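# Close the white door from inside so it latches

## Task

From inside the room, push the white door shut until its latch catches and holds. Disturb nothing else, and finish with both grippers empty: release the door and back away. The robot must not fall or be left leaning, or the task fails. At the end, once everything has settled, neither arm (grippers included) nor the lift may be in contact with anything, and the base may touch only fixed things, never movable items like boxes, carts, lids, drawers or parts.

## Robot and tools

ROBOT. The LinearBot has an omnidirectional wheeled base, a column about 1.7 m high, and a carriage that slides up and down it (lift_m). The carriage holds two identical six-joint arms, left and right, each with a two-finger gripper. The arm bases sit at roughly 0.57 m + lift_m above the floor, and the carriage extends about 0.15 m below them. Reach from the shoulder is about 0.78 m, but a hand gets only about 0.38 m below its arm base. The hand is about 0.16 m long and 0.1 m wide (0.14 m when open). The wrist camera sticks out 0.11 m to one side. Parked joints 1 to 6 are 0, 0.05, 0.05, 1.45, 0, 0. With both arms parked the footprint is about 0.85 m wide and 0.65 m long.

CAMERAS. carriage_camera faces forward, tilted about 20 degrees down. left_wrist_camera and right_wrist_camera look out past the fingertips.

FRAMES. The base frame is on the floor under the base centre: x forward, y left, z up, in metres. left_hand and right_hand are reported in this frame, each at the midpoint between the finger pads. quat_wxyz gives hand orientation: the hand z axis runs along the fingers and the fingers open along y. A hand pointing straight up with joints 1, 5 and 6 at 0 reads (1, 0, 0, 0). base_odometry is in the start-of-scene base frame and comes from wheel turns only, so slip counts as travel and it drifts. Heading is in rad, left positive, range -3.142 to 3.142. The true hand usually sits lower than its reading, more so at long reach.

move. This is the main tool. An action has "base", "joints" or both, plus optional "speeds" and "min_time_s". "cameras" and "blocking" are call options, not part of the action.
- base: exactly one key, and each is an offset from where the base last measured itself. translate_m (-2 to 2, forward positive), strafe_m (-2 to 2, left positive) or rotate_rad (-6.3 to 6.3, counter-clockwise/left positive).
- joints: a single flat object keyed by joint name, covering both arms and the lift. Every value is an absolute target, not an offset. Ranges: lift_m 0 to 1 m. joint1_rad -2.617 to 3.054 (rotation about vertical, 0 forward, positive left). joint2_rad 0 to 3.141 (shoulder: 0 upper arm back and level, 1.57 upright, 3.14 forward and level). joint3_rad 0 to 3.141 (elbow: 0 folded, 3.14 straight). joint4_rad -1.57 to 1.57 (wrist pitch, positive lifts the fingertips). joint5_rad -1.57 to 1.57 (wrist yaw, positive swings the fingertips right). joint6_rad -2.094 to 2.094 (roll, positive clockwise viewed from the forearm). gripper_m 0 to 0.093 m (gap between pads). Each joint has left_ and right_ prefixed names, for example left_joint2_rad and right_gripper_m.
- speeds: top speeds for this action only. translate_m and strafe_m 0.02 to 0.5 m/s. rotate_rad 0.05 to 1.57 rad/s. lift_m 0.08 to 0.27 m/s (default 0.25). The others default to their maximum.
- min_time_s: 0.1 to 8 s, the minimum duration for arm and gripper motions. A value too short makes the arm rush and overshoot. A value of 2 or more keeps the hand path straighter.
- cameras: a list drawn from carriage_camera, left_wrist_camera, right_wrist_camera and all. An empty list returns no images. If omitted, a call with no action returns all cameras and a call with an action returns none.
- blocking: true by default, which waits for everything to settle. If false, the call returns in about 0.5 s while the motion continues. A later move replaces only the targets it names.
No action runs longer than 15 s, and a move times out at 14 s. Unknown keys make a call invalid; out-of-range values are refused. After a refusal or an unplanned stop, the rest of that reply's move, wait and finished_scene calls are skipped.

Other tools. wait(seconds 0 to 10, cameras) lets time pass and returns early once motions finish. stop(cameras) brakes all running motions, though the base coasts a little first. zoom_image(camera, region [x0,y0,x1,y1] in pixels, at most 504 by 504) enlarges part of the latest image. read_manual(section "licences") returns the licence text. finished_scene(scene) ends the scene and cannot be undone; make no further calls in the same reply after ending scene 1.

RESULT LINES. joint_positions gives readings. base_status and joint_status show "done", "moving", "off_target" (stopped short and may still be pushing), "contact_stop" or "time_out" (old target dropped, holding in place), "not_followed" (arm target withheld because the arms would come too close together), or "limit_stop_at_motor_heat". on_its_own lists things the robot did without being commanded. motor_effort is a percentage of maximum, with the peak in brackets. A lift effort that keeps falling as the lift lowers means a hand is resting on something. JOINT TORQUES are in N m, and joints 1 to 3 wrap at ±28. Motor temperatures are listed per arm: joints 1 to 6, then the gripper. A gripper gap of 0.000 to 0.003 means it is closed on nothing; to release, command a gap well above the current reading.

CAUTIONS. Arms have no contact stop and will keep pressing. A drive can bend an arm without reporting it. Do not pull the base away while gripping the door handle, because the robot can pitch forward and fall. Watch for a hand z reading that rises without any command, which signals a lean. A high carriage and outstretched arms reduce stability. Do not let the arms strike or squeeze each other. With joint2 under 0.8, swinging joint1 outward by 0.5 or more can hit the column. Arms held stretched out heat up; a MOTOR HOT line appears at 75 °C, and at 100 °C the arm goes limp for 30 to 60 s, so park the arms to let them cool. Avoid slamming the door or hitting anything hard. If a drive stops on contact, back off about 0.2 m. At the end, park the arms in free air and keep the base clear of anything movable.

Each tool is called after "Call:" in YAML: its name, and indented under it one key for each argument.

## Session

Call:
move:

Scene clock: 0.00 s.
Joint torques (N m): no reading
Motor temperatures (°C): left_arm=[31 34 39 31 28 30 27] | right_arm=[32 35 36 31 30 29 31]
base_odometry: x=+0.000 y=+0.000 heading=+0.000
base_status: not commanded
joint_positions: lift_m=+0.300 left_joint1_rad=-0.003 left_joint2_rad=+0.052 left_joint3_rad=+0.038 left_joint4_rad=+1.430 left_joint5_rad=-0.033 left_joint6_rad=+0.031 left_gripper_m=+0.09396 right_joint1_rad=+0.000 right_joint2_rad=+0.035 right_joint3_rad=+0.040 right_joint4_rad=+1.434 right_joint5_rad=-0.028 right_joint6_rad=-0.032 right_gripper_m=+0.09396
joint_status: not commanded
motor_effort: lift_m=+18 drive_wheels=+1
left_hand: x=+0.2553 y=+0.3028 z=+1.3095 quat_wxyz=(+0.997, -0.015, +0.077, +0.015) (m; base frame)
right_hand: x=+0.2486 y=-0.2923 z=+1.3103 quat_wxyz=(+0.998, -0.015, +0.066, -0.015) (m; base frame)
pictures: carriage_camera, left_wrist_camera, right_wrist_camera
Images, in order (width x height): carriage_camera 672x504, left_wrist_camera 672x504, right_wrist_camera 672x504.

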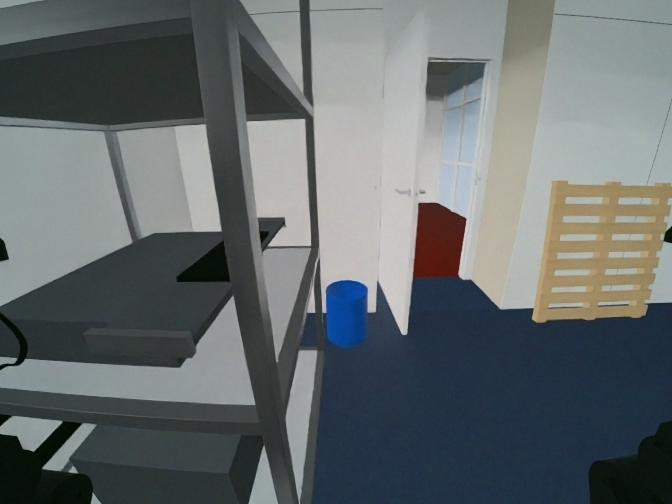

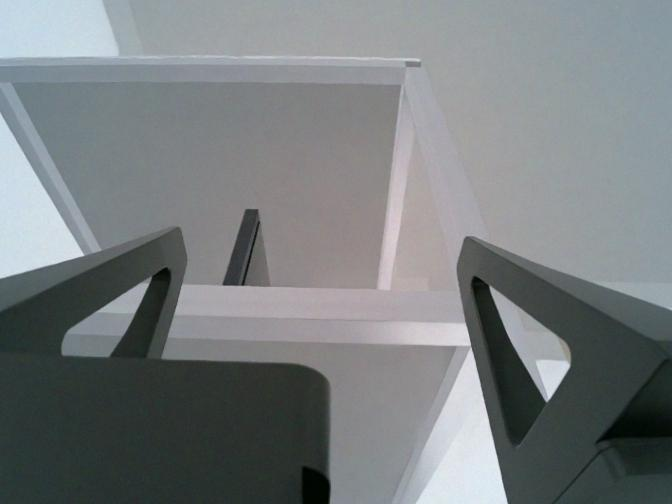

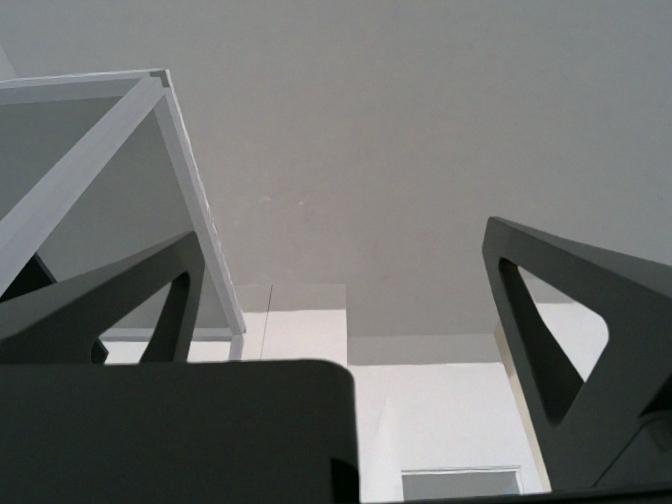

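Call:
zoom_image:
  camera: "carriage_camera"
  region: [300, 0, 520, 165]

Call:
zoom_image:
  camera: "carriage_camera"
  region: [300, 165, 520, 350]

Scaled by 2.291 from the camera's 672x504 image, which has a finer 960x720 frame.

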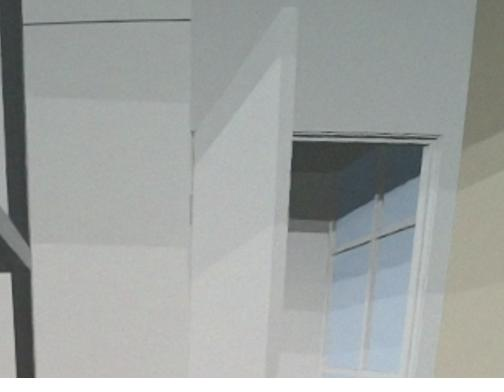

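Scaled by 2.291 from the camera's 672x504 image, which has a finer 960x720 frame.

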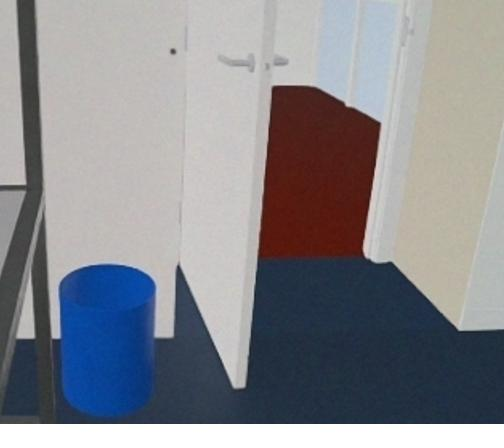

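Call:
move:
  base: {"strafe_m": -0.68}
  joints: {"lift_m": 0.2, "left_gripper_m": 0.0}
  cameras: ["carriage_camera"]

Call:
move:
  base: {"translate_m": 0.8}
  joints: {"left_joint2_rad": 2.2, "left_joint3_rad": 1.4, "left_joint4_rad": 0.8}
  cameras: ["carriage_camera","left_wrist_camera"]

Scene clock: 81.07 s.
Joint torques (N m): left_arm=[0.02 4.04 5.67 -0.11 0.13 0.05] | right_arm=[-0.21 3.81 5.98 -0.22 -0.04 -0.03]
move: done
base_odometry: x=-0.001 y=-0.680 heading=-0.001
base_status: done
joint_positions: lift_m=+0.200 left_joint1_rad=-0.003 left_joint2_rad=+0.052 left_joint3_rad=+0.038 left_joint4_rad=+1.430 left_joint5_rad=-0.033 left_joint6_rad=+0.031 left_gripper_m=+0.00067 right_joint1_rad=+0.001 right_joint2_rad=+0.035 right_joint3_rad=+0.040 right_joint4_rad=+1.434 right_joint5_rad=-0.028 right_joint6_rad=-0.032 right_gripper_m=+0.09396
joint_status: all done
motor_effort: lift_m=+19(20) drive_wheels=-2(19)
left_hand: x=+0.2553 y=+0.3028 z=+1.2094 quat_wxyz=(+0.997, -0.015, +0.077, +0.015) (m; base frame)
right_hand: x=+0.2486 y=-0.2923 z=+1.2102 quat_wxyz=(+0.998, -0.015, +0.066, -0.015) (m; base frame)
pictures: carriage_camera
Images, in order (width x height): carriage_camera 672x504.

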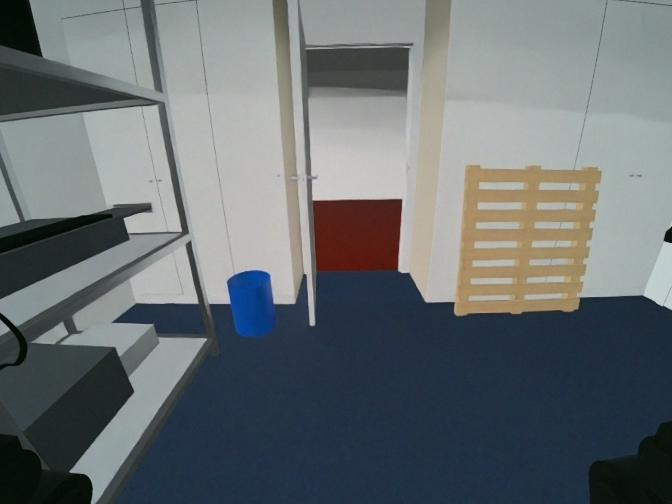

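Scene clock: 84.93 s.
Joint torques (N m): left_arm=[-0.24 -12.83 8.53 1.94 0.1 0.01] | right_arm=[-0.14 3.89 6 -0.19 -0.05 -0.05]
move: done
base_odometry: x=+0.799 y=-0.681 heading=-0.001
base_status: done
joint_positions: lift_m=+0.200 left_joint1_rad=-0.003 left_joint2_rad=+2.194 left_joint3_rad=+1.375 left_joint4_rad=+0.802 left_joint5_rad=-0.033 left_joint6_rad=+0.031 left_gripper_m=+0.00067 right_joint1_rad=+0.001 right_joint2_rad=+0.035 right_joint3_rad=+0.040 right_joint4_rad=+1.433 right_joint5_rad=-0.028 right_joint6_rad=-0.032 right_gripper_m=+0.09396
joint_status: all done
motor_effort: lift_m=+18(19) drive_wheels=-2(17)
left_hand: x=+0.8483 y=+0.3011 z=+0.9659 quat_wxyz=(+0.701, +0.000, +0.713, +0.022) (m; base frame)
right_hand: x=+0.2489 y=-0.2923 z=+1.2103 quat_wxyz=(+0.998, -0.015, +0.066, -0.015) (m; base frame)
pictures: carriage_camera, left_wrist_camera
Images, in order (width x height): carriage_camera 672x504, left_wrist_camera 672x504.

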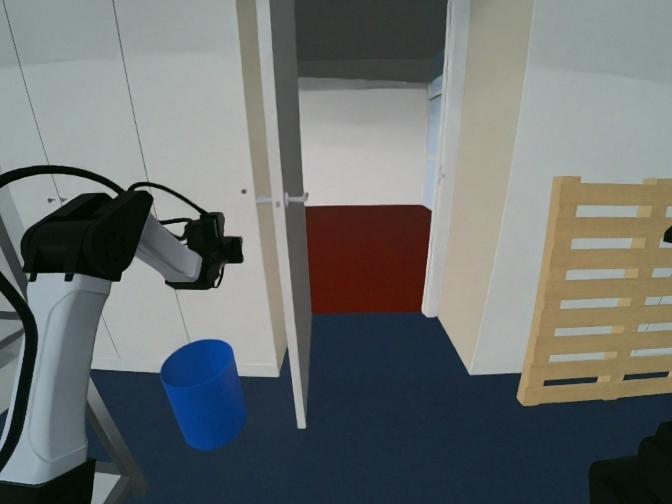

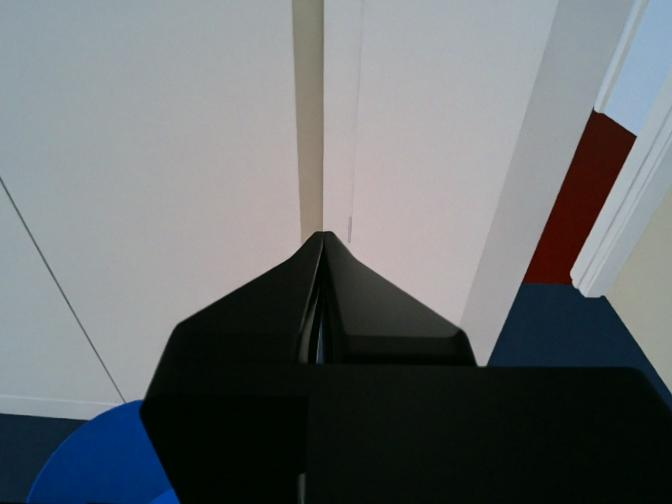

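Call:
move:
  base: {"translate_m": 0.4}
  joints: {"lift_m": 0.1}
  cameras: ["carriage_camera","left_wrist_camera"]

Call:
move:
  base: {"strafe_m": -0.3}
  speeds: {"strafe_m": 0.15}
  cameras: ["carriage_camera","left_wrist_camera"]

Scene clock: 97.40 s.
Joint torques (N m): left_arm=[-0.18 -13.24 7.99 2.02 0.08 0.05] | right_arm=[-0.18 3.88 5.89 -0.16 -0.06 -0.05]
Motor temperatures (°C): left_arm=[31 39 45 35 28 30 27] | right_arm=[31 37 37 30 30 29 31]
move: done
base_odometry: x=+1.199 y=-0.682 heading=-0.001
base_status: done
joint_positions: lift_m=+0.100 left_joint1_rad=-0.003 left_joint2_rad=+2.199 left_joint3_rad=+1.383 left_joint4_rad=+0.793 left_joint5_rad=-0.033 left_joint6_rad=+0.031 left_gripper_m=+0.00067 right_joint1_rad=+0.001 right_joint2_rad=+0.035 right_joint3_rad=+0.040 right_joint4_rad=+1.432 right_joint5_rad=-0.028 right_joint6_rad=-0.032 right_gripper_m=+0.09396
joint_status: all done
motor_effort: lift_m=+19(19) drive_wheels=-2(16)
left_hand: x=+0.8497 y=+0.3011 z=+0.8645 quat_wxyz=(+0.698, +0.000, +0.715, +0.022) (m; base frame)
right_hand: x=+0.2490 y=-0.2923 z=+1.1102 quat_wxyz=(+0.998, -0.015, +0.067, -0.015) (m; base frame)
pictures: carriage_camera, left_wrist_camera
Images, in order (width x height): carriage_camera 672x504, left_wrist_camera 672x504.

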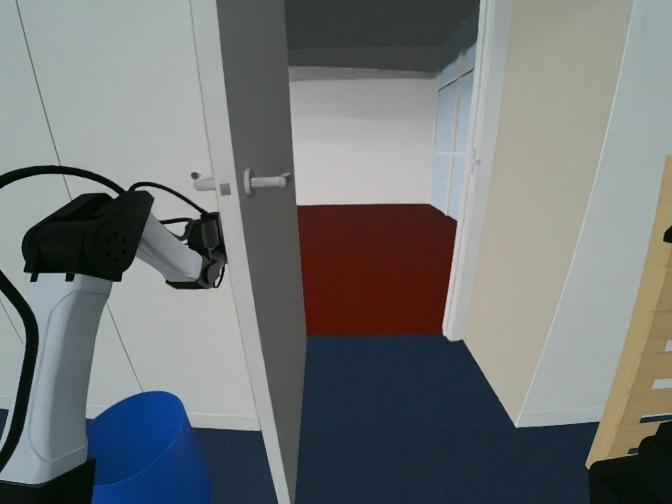

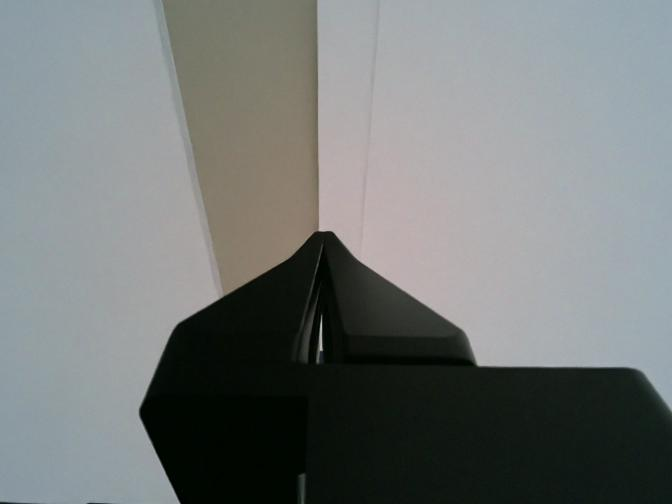

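Scene clock: 100.30 s.
Joint torques (N m): left_arm=[-0.06 -13.23 7.92 2.03 0.26 0.08] | right_arm=[-0.32 3.86 5.96 -0.15 -0.06 -0.04]
move: done
base_odometry: x=+1.199 y=-0.982 heading=-0.001
base_status: done
joint_positions: lift_m=+0.100 left_joint1_rad=-0.003 left_joint2_rad=+2.199 left_joint3_rad=+1.383 left_joint4_rad=+0.793 left_joint5_rad=-0.047 left_joint6_rad=+0.028 left_gripper_m=+0.00066 right_joint1_rad=+0.001 right_joint2_rad=+0.035 right_joint3_rad=+0.040 right_joint4_rad=+1.432 right_joint5_rad=-0.028 right_joint6_rad=-0.032 right_gripper_m=+0.09396
joint_status: not commanded
motor_effort: lift_m=+19(19) drive_wheels=+0(12)
left_hand: x=+0.8496 y=+0.3035 z=+0.8645 quat_wxyz=(+0.698, -0.005, +0.715, +0.026) (m; base frame)
right_hand: x=+0.2490 y=-0.2923 z=+1.1102 quat_wxyz=(+0.998, -0.015, +0.067, -0.015) (m; base frame)
pictures: carriage_camera, left_wrist_camera
Images, in order (width x height): carriage_camera 672x504, left_wrist_camera 672x504.

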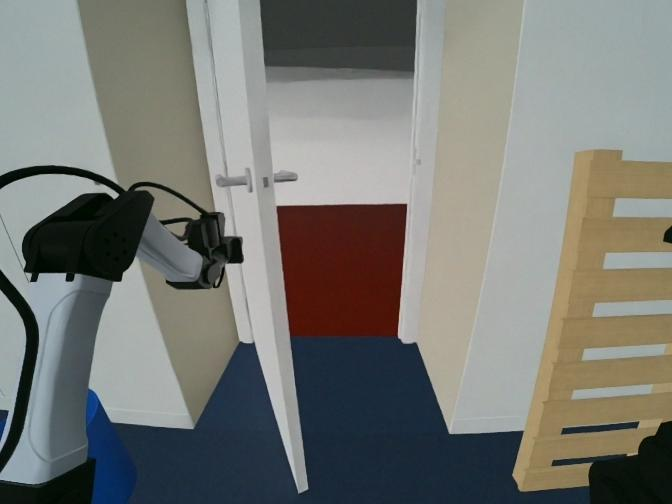

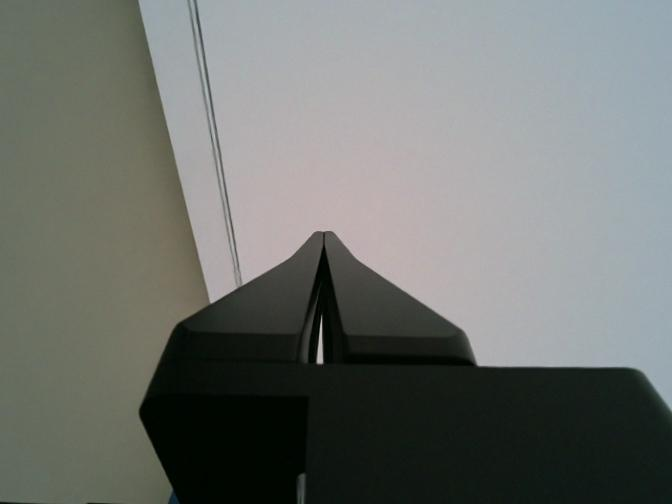

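Call:
move:
  base: {"strafe_m": -0.25}
  speeds: {"strafe_m": 0.15}
  cameras: ["carriage_camera","left_wrist_camera"]

Call:
move:
  joints: {"left_joint1_rad": -0.4}
  min_time_s: 3
  cameras: ["carriage_camera","left_wrist_camera"]

Scene clock: 109.50 s.
Joint torques (N m): left_arm=[-0.09 -13.26 7.86 2.05 0.27 0.11] | right_arm=[-0.23 3.88 5.98 -0.17 -0.08 -0.03]
Motor temperatures (°C): left_arm=[31 44 45 36 28 30 28] | right_arm=[31 37 37 30 30 29 31]
move: done
base_odometry: x=+1.199 y=-1.232 heading=-0.001
base_status: done
joint_positions: lift_m=+0.100 left_joint1_rad=-0.003 left_joint2_rad=+2.199 left_joint3_rad=+1.383 left_joint4_rad=+0.793 left_joint5_rad=-0.048 left_joint6_rad=+0.027 left_gripper_m=+0.00066 right_joint1_rad=+0.001 right_joint2_rad=+0.035 right_joint3_rad=+0.040 right_joint4_rad=+1.432 right_joint5_rad=-0.028 right_joint6_rad=-0.032 right_gripper_m=+0.09396
joint_status: not commanded
motor_effort: lift_m=+19(19) drive_wheels=+2(14)
left_hand: x=+0.8496 y=+0.3038 z=+0.8645 quat_wxyz=(+0.698, -0.006, +0.715, +0.025) (m; base frame)
right_hand: x=+0.2490 y=-0.2923 z=+1.1102 quat_wxyz=(+0.998, -0.015, +0.067, -0.015) (m; base frame)
pictures: carriage_camera, left_wrist_camera
Images, in order (width x height): carriage_camera 672x504, left_wrist_camera 672x504.

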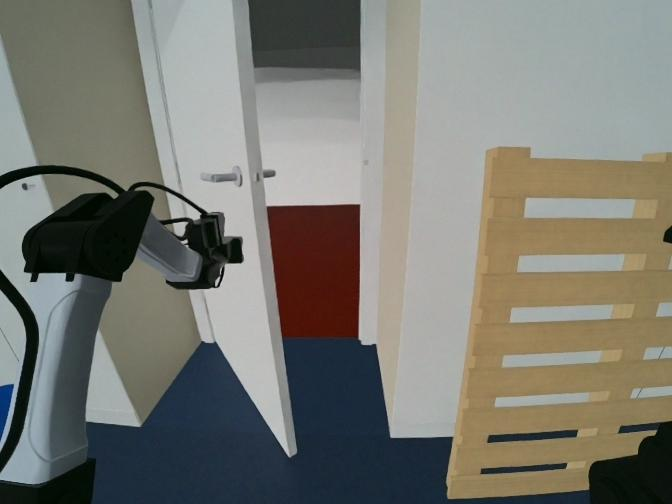

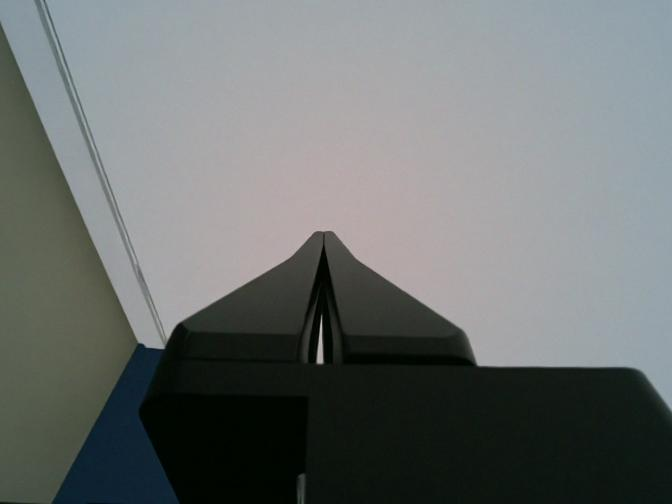

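Scene clock: 112.80 s.
Joint torques (N m): left_arm=[-0.53 -13.27 7.92 2.04 0.27 0.06] | right_arm=[-0.14 3.9 5.97 -0.17 -0.05 -0.05]
move: done
base_odometry: x=+1.199 y=-1.232 heading=-0.001
base_status: not commanded
joint_positions: lift_m=+0.100 left_joint1_rad=-0.394 left_joint2_rad=+2.199 left_joint3_rad=+1.383 left_joint4_rad=+0.793 left_joint5_rad=-0.048 left_joint6_rad=+0.027 left_gripper_m=+0.00066 right_joint1_rad=+0.001 right_joint2_rad=+0.035 right_joint3_rad=+0.040 right_joint4_rad=+1.432 right_joint5_rad=-0.028 right_joint6_rad=-0.032 right_gripper_m=+0.09396
joint_status: all done
motor_effort: lift_m=+18(19) drive_wheels=+0(3)
left_hand: x=+0.8041 y=+0.0611 z=+0.8645 quat_wxyz=(+0.690, +0.133, +0.703, -0.111) (m; base frame)
right_hand: x=+0.2490 y=-0.2923 z=+1.1102 quat_wxyz=(+0.998, -0.015, +0.067, -0.015) (m; base frame)
pictures: carriage_camera, left_wrist_camera
Images, in order (width x height): carriage_camera 672x504, left_wrist_camera 672x504.

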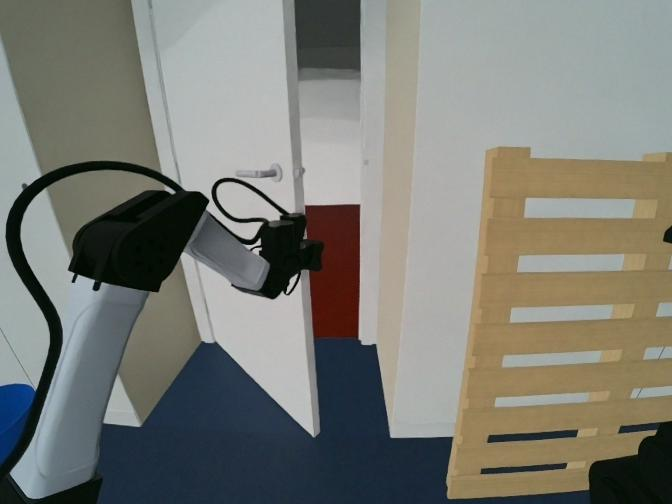

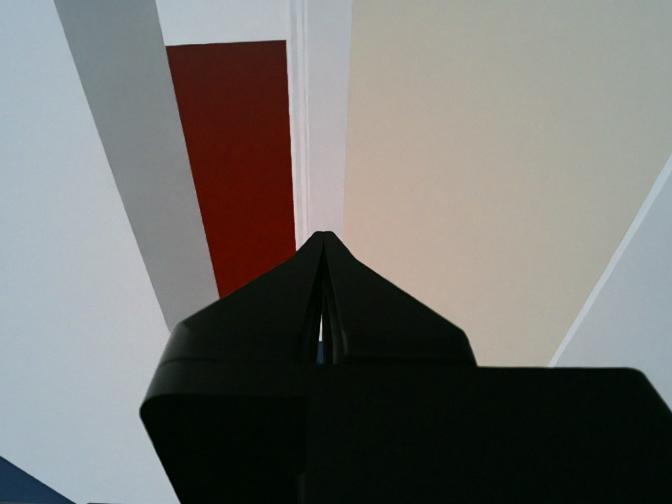

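Call:
move:
  base: {"strafe_m": 0.37}
  joints: {"right_gripper_m": 0.0}

Call:
move:
  joints: {"left_joint1_rad":0,"left_joint2_rad":0.05,"left_joint3_rad":0.05,"left_joint4_rad":1.45,"right_joint2_rad": 2.4, "right_joint3_rad": 1.8, "right_joint4_rad": 0.6}
  cameras: ["carriage_camera","right_wrist_camera"]

Scene clock: 134.83 s.
Joint torques (N m): left_arm=[-0.47 -13.44 7.86 2.06 0.23 0.1] | right_arm=[-0.24 3.88 5.91 -0.18 -0.05 -0.04]
Motor temperatures (°C): left_arm=[31 49 45 37 28 30 28] | right_arm=[31 37 38 30 30 29 31]
move: done
base_odometry: x=+1.200 y=-0.862 heading=-0.001
base_status: done
joint_positions: lift_m=+0.100 left_joint1_rad=-0.397 left_joint2_rad=+2.199 left_joint3_rad=+1.383 left_joint4_rad=+0.793 left_joint5_rad=-0.046 left_joint6_rad=+0.027 left_gripper_m=+0.00066 right_joint1_rad=+0.000 right_joint2_rad=+0.035 right_joint3_rad=+0.040 right_joint4_rad=+1.432 right_joint5_rad=-0.028 right_joint6_rad=-0.032 right_gripper_m=+0.00010
joint_status: all done
motor_effort: lift_m=+18(19) drive_wheels=+0(14)
left_hand: x=+0.8035 y=+0.0594 z=+0.8645 quat_wxyz=(+0.690, +0.135, +0.703, -0.112) (m; base frame)
right_hand: x=+0.2490 y=-0.2923 z=+1.1102 quat_wxyz=(+0.998, -0.015, +0.067, -0.015) (m; base frame)
pictures: none

Scene clock: 137.00 s.
Joint torques (N m): left_arm=[0.28 3 4.53 0.05 0.24 0.11] | right_arm=[1.09 -12.31 10.82 2.12 -0.25 -0.06]
move: done
base_odometry: x=+1.200 y=-0.862 heading=-0.001
base_status: not commanded
joint_positions: lift_m=+0.100 left_joint1_rad=-0.006 left_joint2_rad=+0.057 left_joint3_rad=+0.057 left_joint4_rad=+1.435 left_joint5_rad=-0.044 left_joint6_rad=+0.027 left_gripper_m=+0.00066 right_joint1_rad=-0.013 right_joint2_rad=+2.380 right_joint3_rad=+1.767 right_joint4_rad=+0.610 right_joint5_rad=-0.005 right_joint6_rad=-0.031 right_gripper_m=+0.00009
joint_status: all done
motor_effort: lift_m=+18(19) drive_wheels=+3(5)
left_hand: x=+0.2502 y=+0.3046 z=+1.1147 quat_wxyz=(+0.997, -0.021, +0.068, +0.012) (m; base frame)
right_hand: x=+0.9091 y=-0.3052 z=+0.8843 quat_wxyz=(+0.706, -0.008, +0.708, -0.014) (m; base frame)
pictures: carriage_camera, right_wrist_camera
Images, in order (width x height): carriage_camera 672x504, right_wrist_camera 672x504.

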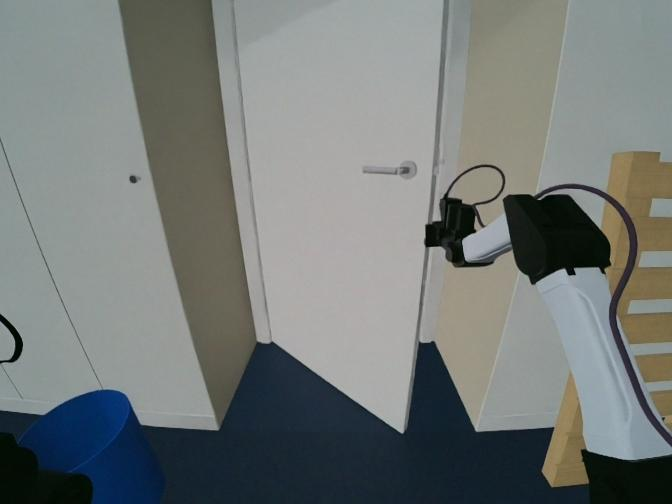

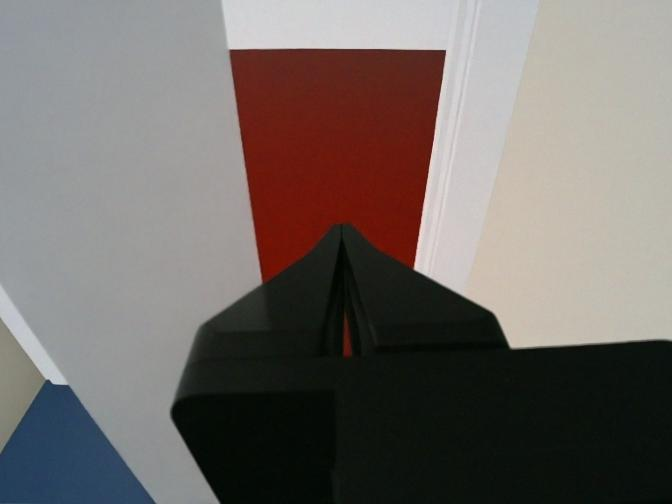

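Call:
move:
  joints: {"right_joint1_rad": 0.15}

Call:
move:
  base: {"translate_m": 0.45}
  speeds: {"translate_m": 0.15}
  cameras: ["carriage_camera","right_wrist_camera"]

Scene clock: 142.70 s.
Joint torques (N m): left_arm=[0.4 3.3 4.6 0.07 0.28 0.11] | right_arm=[11.21 -12.33 10.86 2.19 -1.72 -0.27]
move: off_target
base_odometry: x=+1.200 y=-0.862 heading=-0.002
base_status: not commanded
joint_positions: lift_m=+0.100 left_joint1_rad=-0.006 left_joint2_rad=+0.057 left_joint3_rad=+0.057 left_joint4_rad=+1.436 left_joint5_rad=-0.044 left_joint6_rad=+0.027 left_gripper_m=+0.00066 right_joint1_rad=+0.027 right_joint2_rad=+2.380 right_joint3_rad=+1.767 right_joint4_rad=+0.605 right_joint5_rad=+0.142 right_joint6_rad=-0.013 right_gripper_m=+0.00009
joint_status: right_joint1_rad off_target (ended at +0.027, target +0.150)
motor_effort: lift_m=+18(18) drive_wheels=+6(9)
left_hand: x=+0.2501 y=+0.3046 z=+1.1147 quat_wxyz=(+0.997, -0.021, +0.068, +0.012) (m; base frame)
right_hand: x=+0.9078 y=-0.3034 z=+0.8830 quat_wxyz=(+0.703, +0.036, +0.709, -0.046) (m; base frame)
pictures: none

Scene clock: 146.60 s.
Joint torques (N m): left_arm=[0.5 3.15 4.56 -0.01 0.24 0.1] | right_arm=[0.24 -12.82 10.15 2.23 -0.2 -0.12]
Motor temperatures (°C): left_arm=[31 45 44 35 28 30 28] | right_arm=[33 43 39 32 32 29 31]
move: done
base_odometry: x=+1.650 y=-0.863 heading=-0.001
base_status: done
joint_positions: lift_m=+0.100 left_joint1_rad=-0.006 left_joint2_rad=+0.057 left_joint3_rad=+0.057 left_joint4_rad=+1.442 left_joint5_rad=-0.044 left_joint6_rad=+0.027 left_gripper_m=+0.00066 right_joint1_rad=+0.146 right_joint2_rad=+2.385 right_joint3_rad=+1.775 right_joint4_rad=+0.603 right_joint5_rad=-0.016 right_joint6_rad=-0.026 right_gripper_m=+0.00001
joint_status: not commanded
on_its_own: right_joint1_rad moved +0.119 to your old target +0.150
motor_effort: lift_m=+18(18) drive_wheels=+0(20)
left_hand: x=+0.2487 y=+0.3046 z=+1.1149 quat_wxyz=(+0.998, -0.021, +0.065, +0.012) (m; base frame)
right_hand: x=+0.9025 y=-0.1933 z=+0.8829 quat_wxyz=(+0.703, -0.066, +0.706, +0.048) (m; base frame)
pictures: carriage_camera, right_wrist_camera
Images, in order (width x height): carriage_camera 672x504, right_wrist_camera 672x504.

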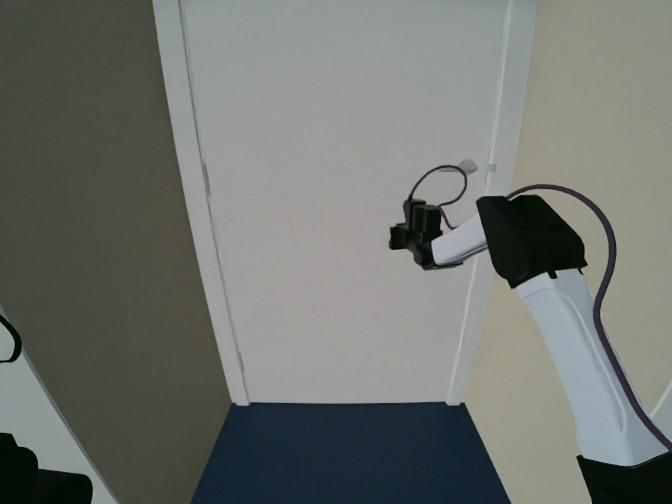

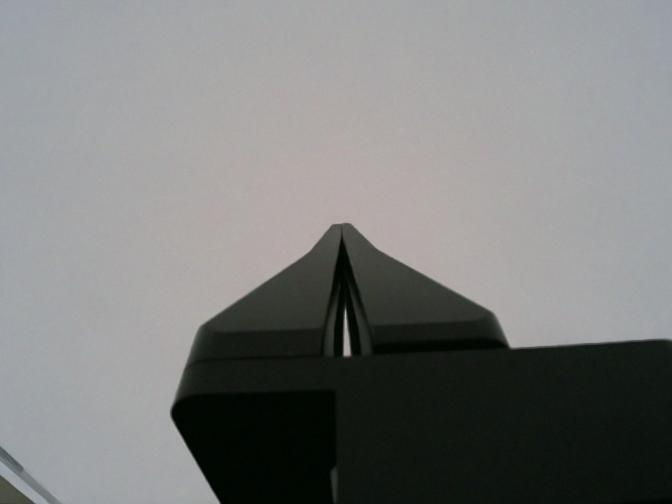

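Call:
move:
  joints: {"right_joint1_rad": -0.1}
  cameras: ["carriage_camera"]

Call:
move:
  base: {"translate_m": 0.15}
  speeds: {"translate_m": 0.08}
  cameras: ["carriage_camera","right_wrist_camera"]

Scene clock: 153.90 s.
Joint torques (N m): left_arm=[0.34 3.17 4.55 -0.02 0.24 0.09] | right_arm=[-0.27 -12.92 10.13 2.2 -0.13 -0.11]
move: done
base_odometry: x=+1.650 y=-0.863 heading=-0.001
base_status: not commanded
joint_positions: lift_m=+0.100 left_joint1_rad=-0.006 left_joint2_rad=+0.057 left_joint3_rad=+0.057 left_joint4_rad=+1.442 left_joint5_rad=-0.044 left_joint6_rad=+0.027 left_gripper_m=+0.00066 right_joint1_rad=-0.098 right_joint2_rad=+2.385 right_joint3_rad=+1.775 right_joint4_rad=+0.603 right_joint5_rad=-0.021 right_joint6_rad=-0.026 right_gripper_m=+0.00001
joint_status: all done
motor_effort: lift_m=+18(18) drive_wheels=+1(4)
left_hand: x=+0.2487 y=+0.3046 z=+1.1149 quat_wxyz=(+0.998, -0.021, +0.065, +0.012) (m; base frame)
right_hand: x=+0.9073 y=-0.3616 z=+0.8829 quat_wxyz=(+0.704, +0.018, +0.709, -0.036) (m; base frame)
pictures: carriage_camera
Images, in order (width x height): carriage_camera 672x504.

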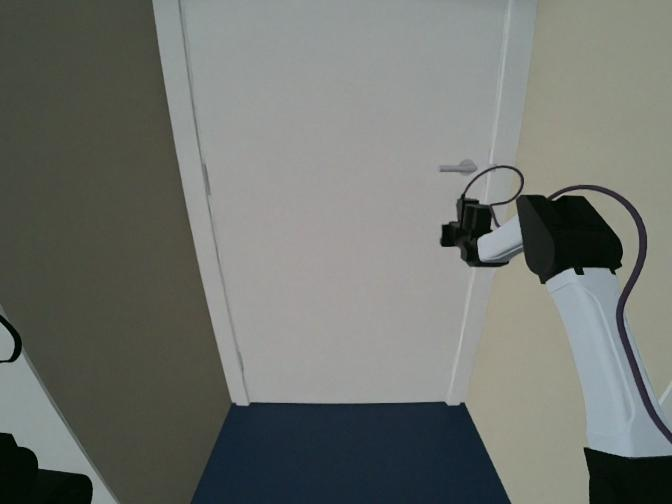

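Scene clock: 156.40 s.
Joint torques (N m): left_arm=[0.28 3.29 4.68 -0.07 0.25 0.09] | right_arm=[1.73 11.25 15.25 7.7 0.52 -0.11]
Motor temperatures (°C): left_arm=[31 43 44 34 28 30 28] | right_arm=[33 47 41 37 31 29 31]
move: done
base_odometry: x=+1.799 y=-0.863 heading=-0.002
base_status: done
joint_positions: lift_m=+0.100 left_joint1_rad=-0.006 left_joint2_rad=+0.056 left_joint3_rad=+0.056 left_joint4_rad=+1.447 left_joint5_rad=-0.044 left_joint6_rad=+0.027 left_gripper_m=+0.00066 right_joint1_rad=-0.119 right_joint2_rad=+2.127 right_joint3_rad=+1.724 right_joint4_rad=-0.031 right_joint5_rad=-0.093 right_joint6_rad=-0.027 right_gripper_m=+0.00005
joint_status: not commanded
motor_effort: lift_m=+16(18) drive_wheels=+22(32)
left_hand: x=+0.2471 y=+0.3046 z=+1.1150 quat_wxyz=(+0.998, -0.021, +0.062, +0.012) (m; base frame)
right_hand: x=+0.8452 y=-0.3564 z=+0.8741 quat_wxyz=(+0.539, +0.014, +0.842, +0.000) (m; base frame)
pictures: carriage_camera, right_wrist_camera
Images, in order (width x height): carriage_camera 672x504, right_wrist_camera 672x504.

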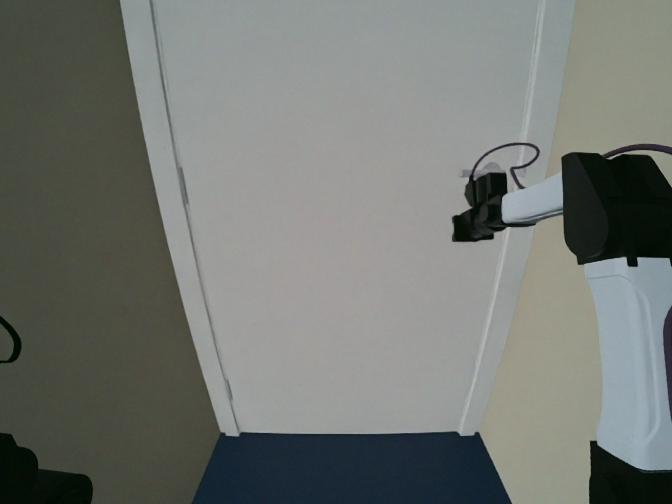

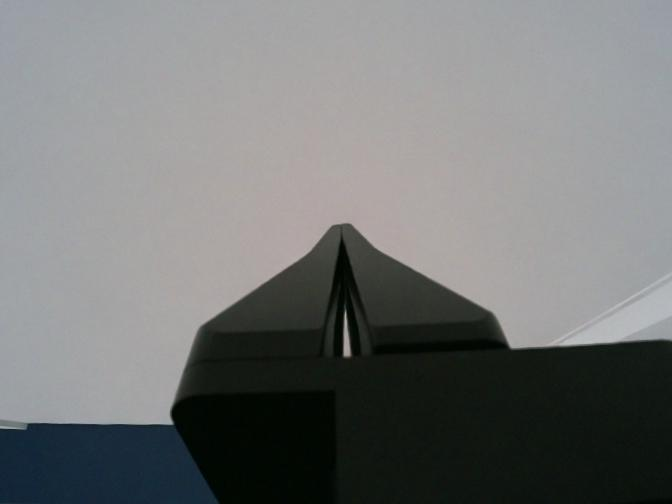

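Call:
move:
  base: {"translate_m": -0.2}
  speeds: {"translate_m": 0.15}
  cameras: ["carriage_camera","right_wrist_camera"]

Call:
zoom_image:
  camera: "carriage_camera"
  region: [400, 100, 560, 220]

Call:
zoom_image:
  camera: "carriage_camera"
  region: [400, 300, 560, 420]

Scene clock: 168.67 s.
Joint torques (N m): left_arm=[0.35 3.36 4.68 -0.06 0.24 0.1] | right_arm=[0.34 -13.93 10.13 2.37 0.04 -0.12]
Motor temperatures (°C): left_arm=[31 41 44 34 28 30 28] | right_arm=[32 48 45 79 30 29 31]
move: done
MOTOR HOT: joint 4 (wrist pitch) of the right arm reports 79 °C; the controller stops that arm at 100 °C. To cool a motor, set the load down, stop pushing, or move to a pose that needs little force.
base_odometry: x=+1.599 y=-0.862 heading=-0.003
base_status: done
joint_positions: lift_m=+0.100 left_joint1_rad=-0.006 left_joint2_rad=+0.056 left_joint3_rad=+0.054 left_joint4_rad=+1.448 left_joint5_rad=-0.044 left_joint6_rad=+0.027 left_gripper_m=+0.00066 right_joint1_rad=-0.104 right_joint2_rad=+2.397 right_joint3_rad=+1.775 right_joint4_rad=+0.591 right_joint5_rad=-0.039 right_joint6_rad=-0.027 right_gripper_m=+0.00005
joint_status: not commanded
motor_effort: lift_m=+18(18) drive_wheels=-3(18)
left_hand: x=+0.2474 y=+0.3046 z=+1.1145 quat_wxyz=(+0.998, -0.021, +0.062, +0.012) (m; base frame)
right_hand: x=+0.9080 y=-0.3628 z=+0.8714 quat_wxyz=(+0.695, +0.014, +0.718, -0.031) (m; base frame)
pictures: carriage_camera, right_wrist_camera
Images, in order (width x height): carriage_camera 672x504, right_wrist_camera 672x504.

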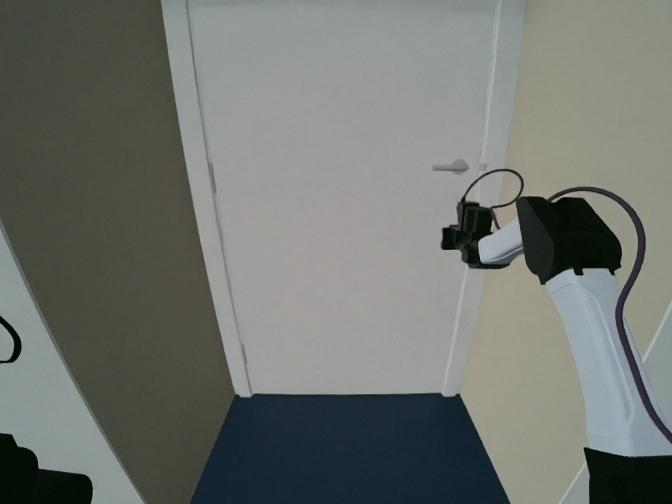

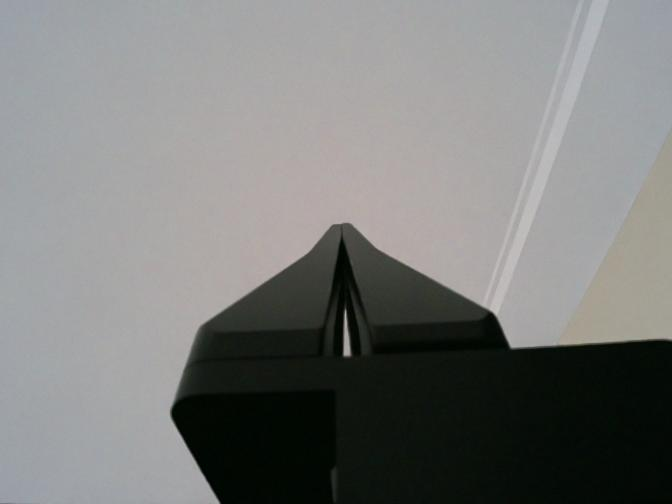

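Scaled by 3.150 from the camera's 672x504 image, which has a finer 960x720 frame.

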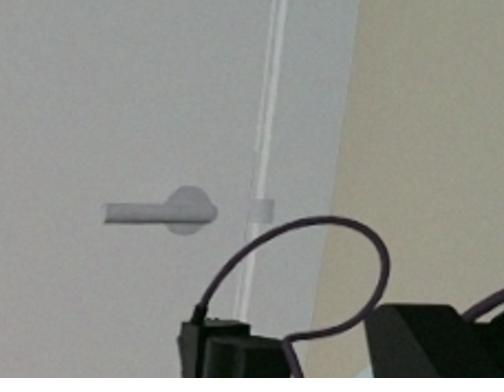

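Scaled by 3.150 from the camera's 672x504 image, which has a finer 960x720 frame.

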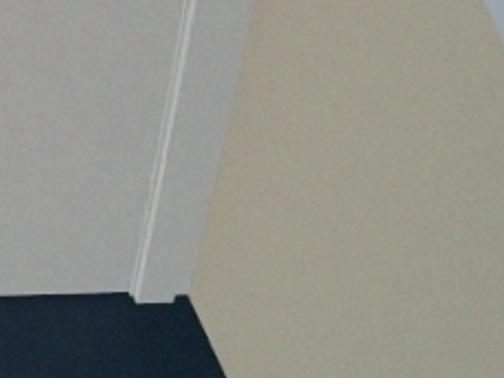

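Call:
move:
  base: {"translate_m": -0.3}
  joints: {"right_joint1_rad":0,"right_joint2_rad": 0.05, "right_joint3_rad": 0.05, "right_joint4_rad": 1.45}
  cameras: ["carriage_camera"]

Call:
zoom_image:
  camera: "carriage_camera"
  region: [380, 120, 540, 240]

Call:
finished_scene:
  scene: 1

Scene clock: 175.87 s.
Joint torques (N m): left_arm=[0.28 3.29 4.71 -0.11 0.26 0.07] | right_arm=[0.59 3 4.82 -0.13 0.05 -0.11]
Motor temperatures (°C): left_arm=[31 40 43 34 28 30 28] | right_arm=[32 51 45 67 30 29 31]
move: done
MOTOR HOT: cleared for the motors of the right arm.
base_odometry: x=+1.299 y=-0.861 heading=-0.004
base_status: done
joint_positions: lift_m=+0.100 left_joint1_rad=-0.006 left_joint2_rad=+0.056 left_joint3_rad=+0.054 left_joint4_rad=+1.448 left_joint5_rad=-0.044 left_joint6_rad=+0.027 left_gripper_m=+0.00066 right_joint1_rad=-0.008 right_joint2_rad=+0.058 right_joint3_rad=+0.059 right_joint4_rad=+1.443 right_joint5_rad=-0.038 right_joint6_rad=-0.027 right_gripper_m=+0.00005
joint_status: all done
motor_effort: lift_m=+18(18) drive_wheels=-3(18)
left_hand: x=+0.2472 y=+0.3046 z=+1.1145 quat_wxyz=(+0.998, -0.021, +0.062, +0.012) (m; base frame)
right_hand: x=+0.2478 y=-0.2907 z=+1.1157 quat_wxyz=(+0.998, -0.020, +0.063, -0.016) (m; base frame)
pictures: carriage_camera
Images, in order (width x height): carriage_camera 672x504.

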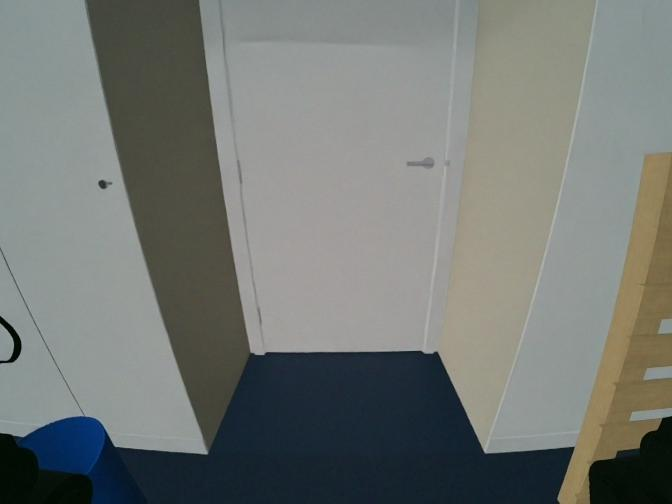

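Scaled by 3.150 from the camera's 672x504 image, which has a finer 960x720 frame.

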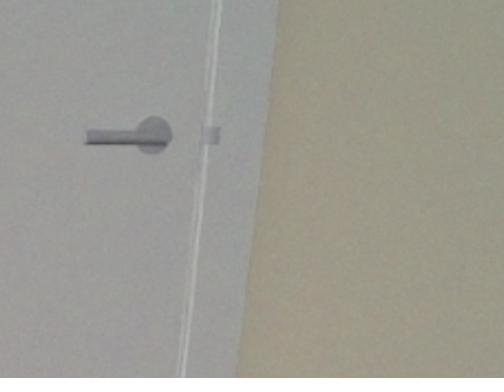

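The scene is finished: the task was done.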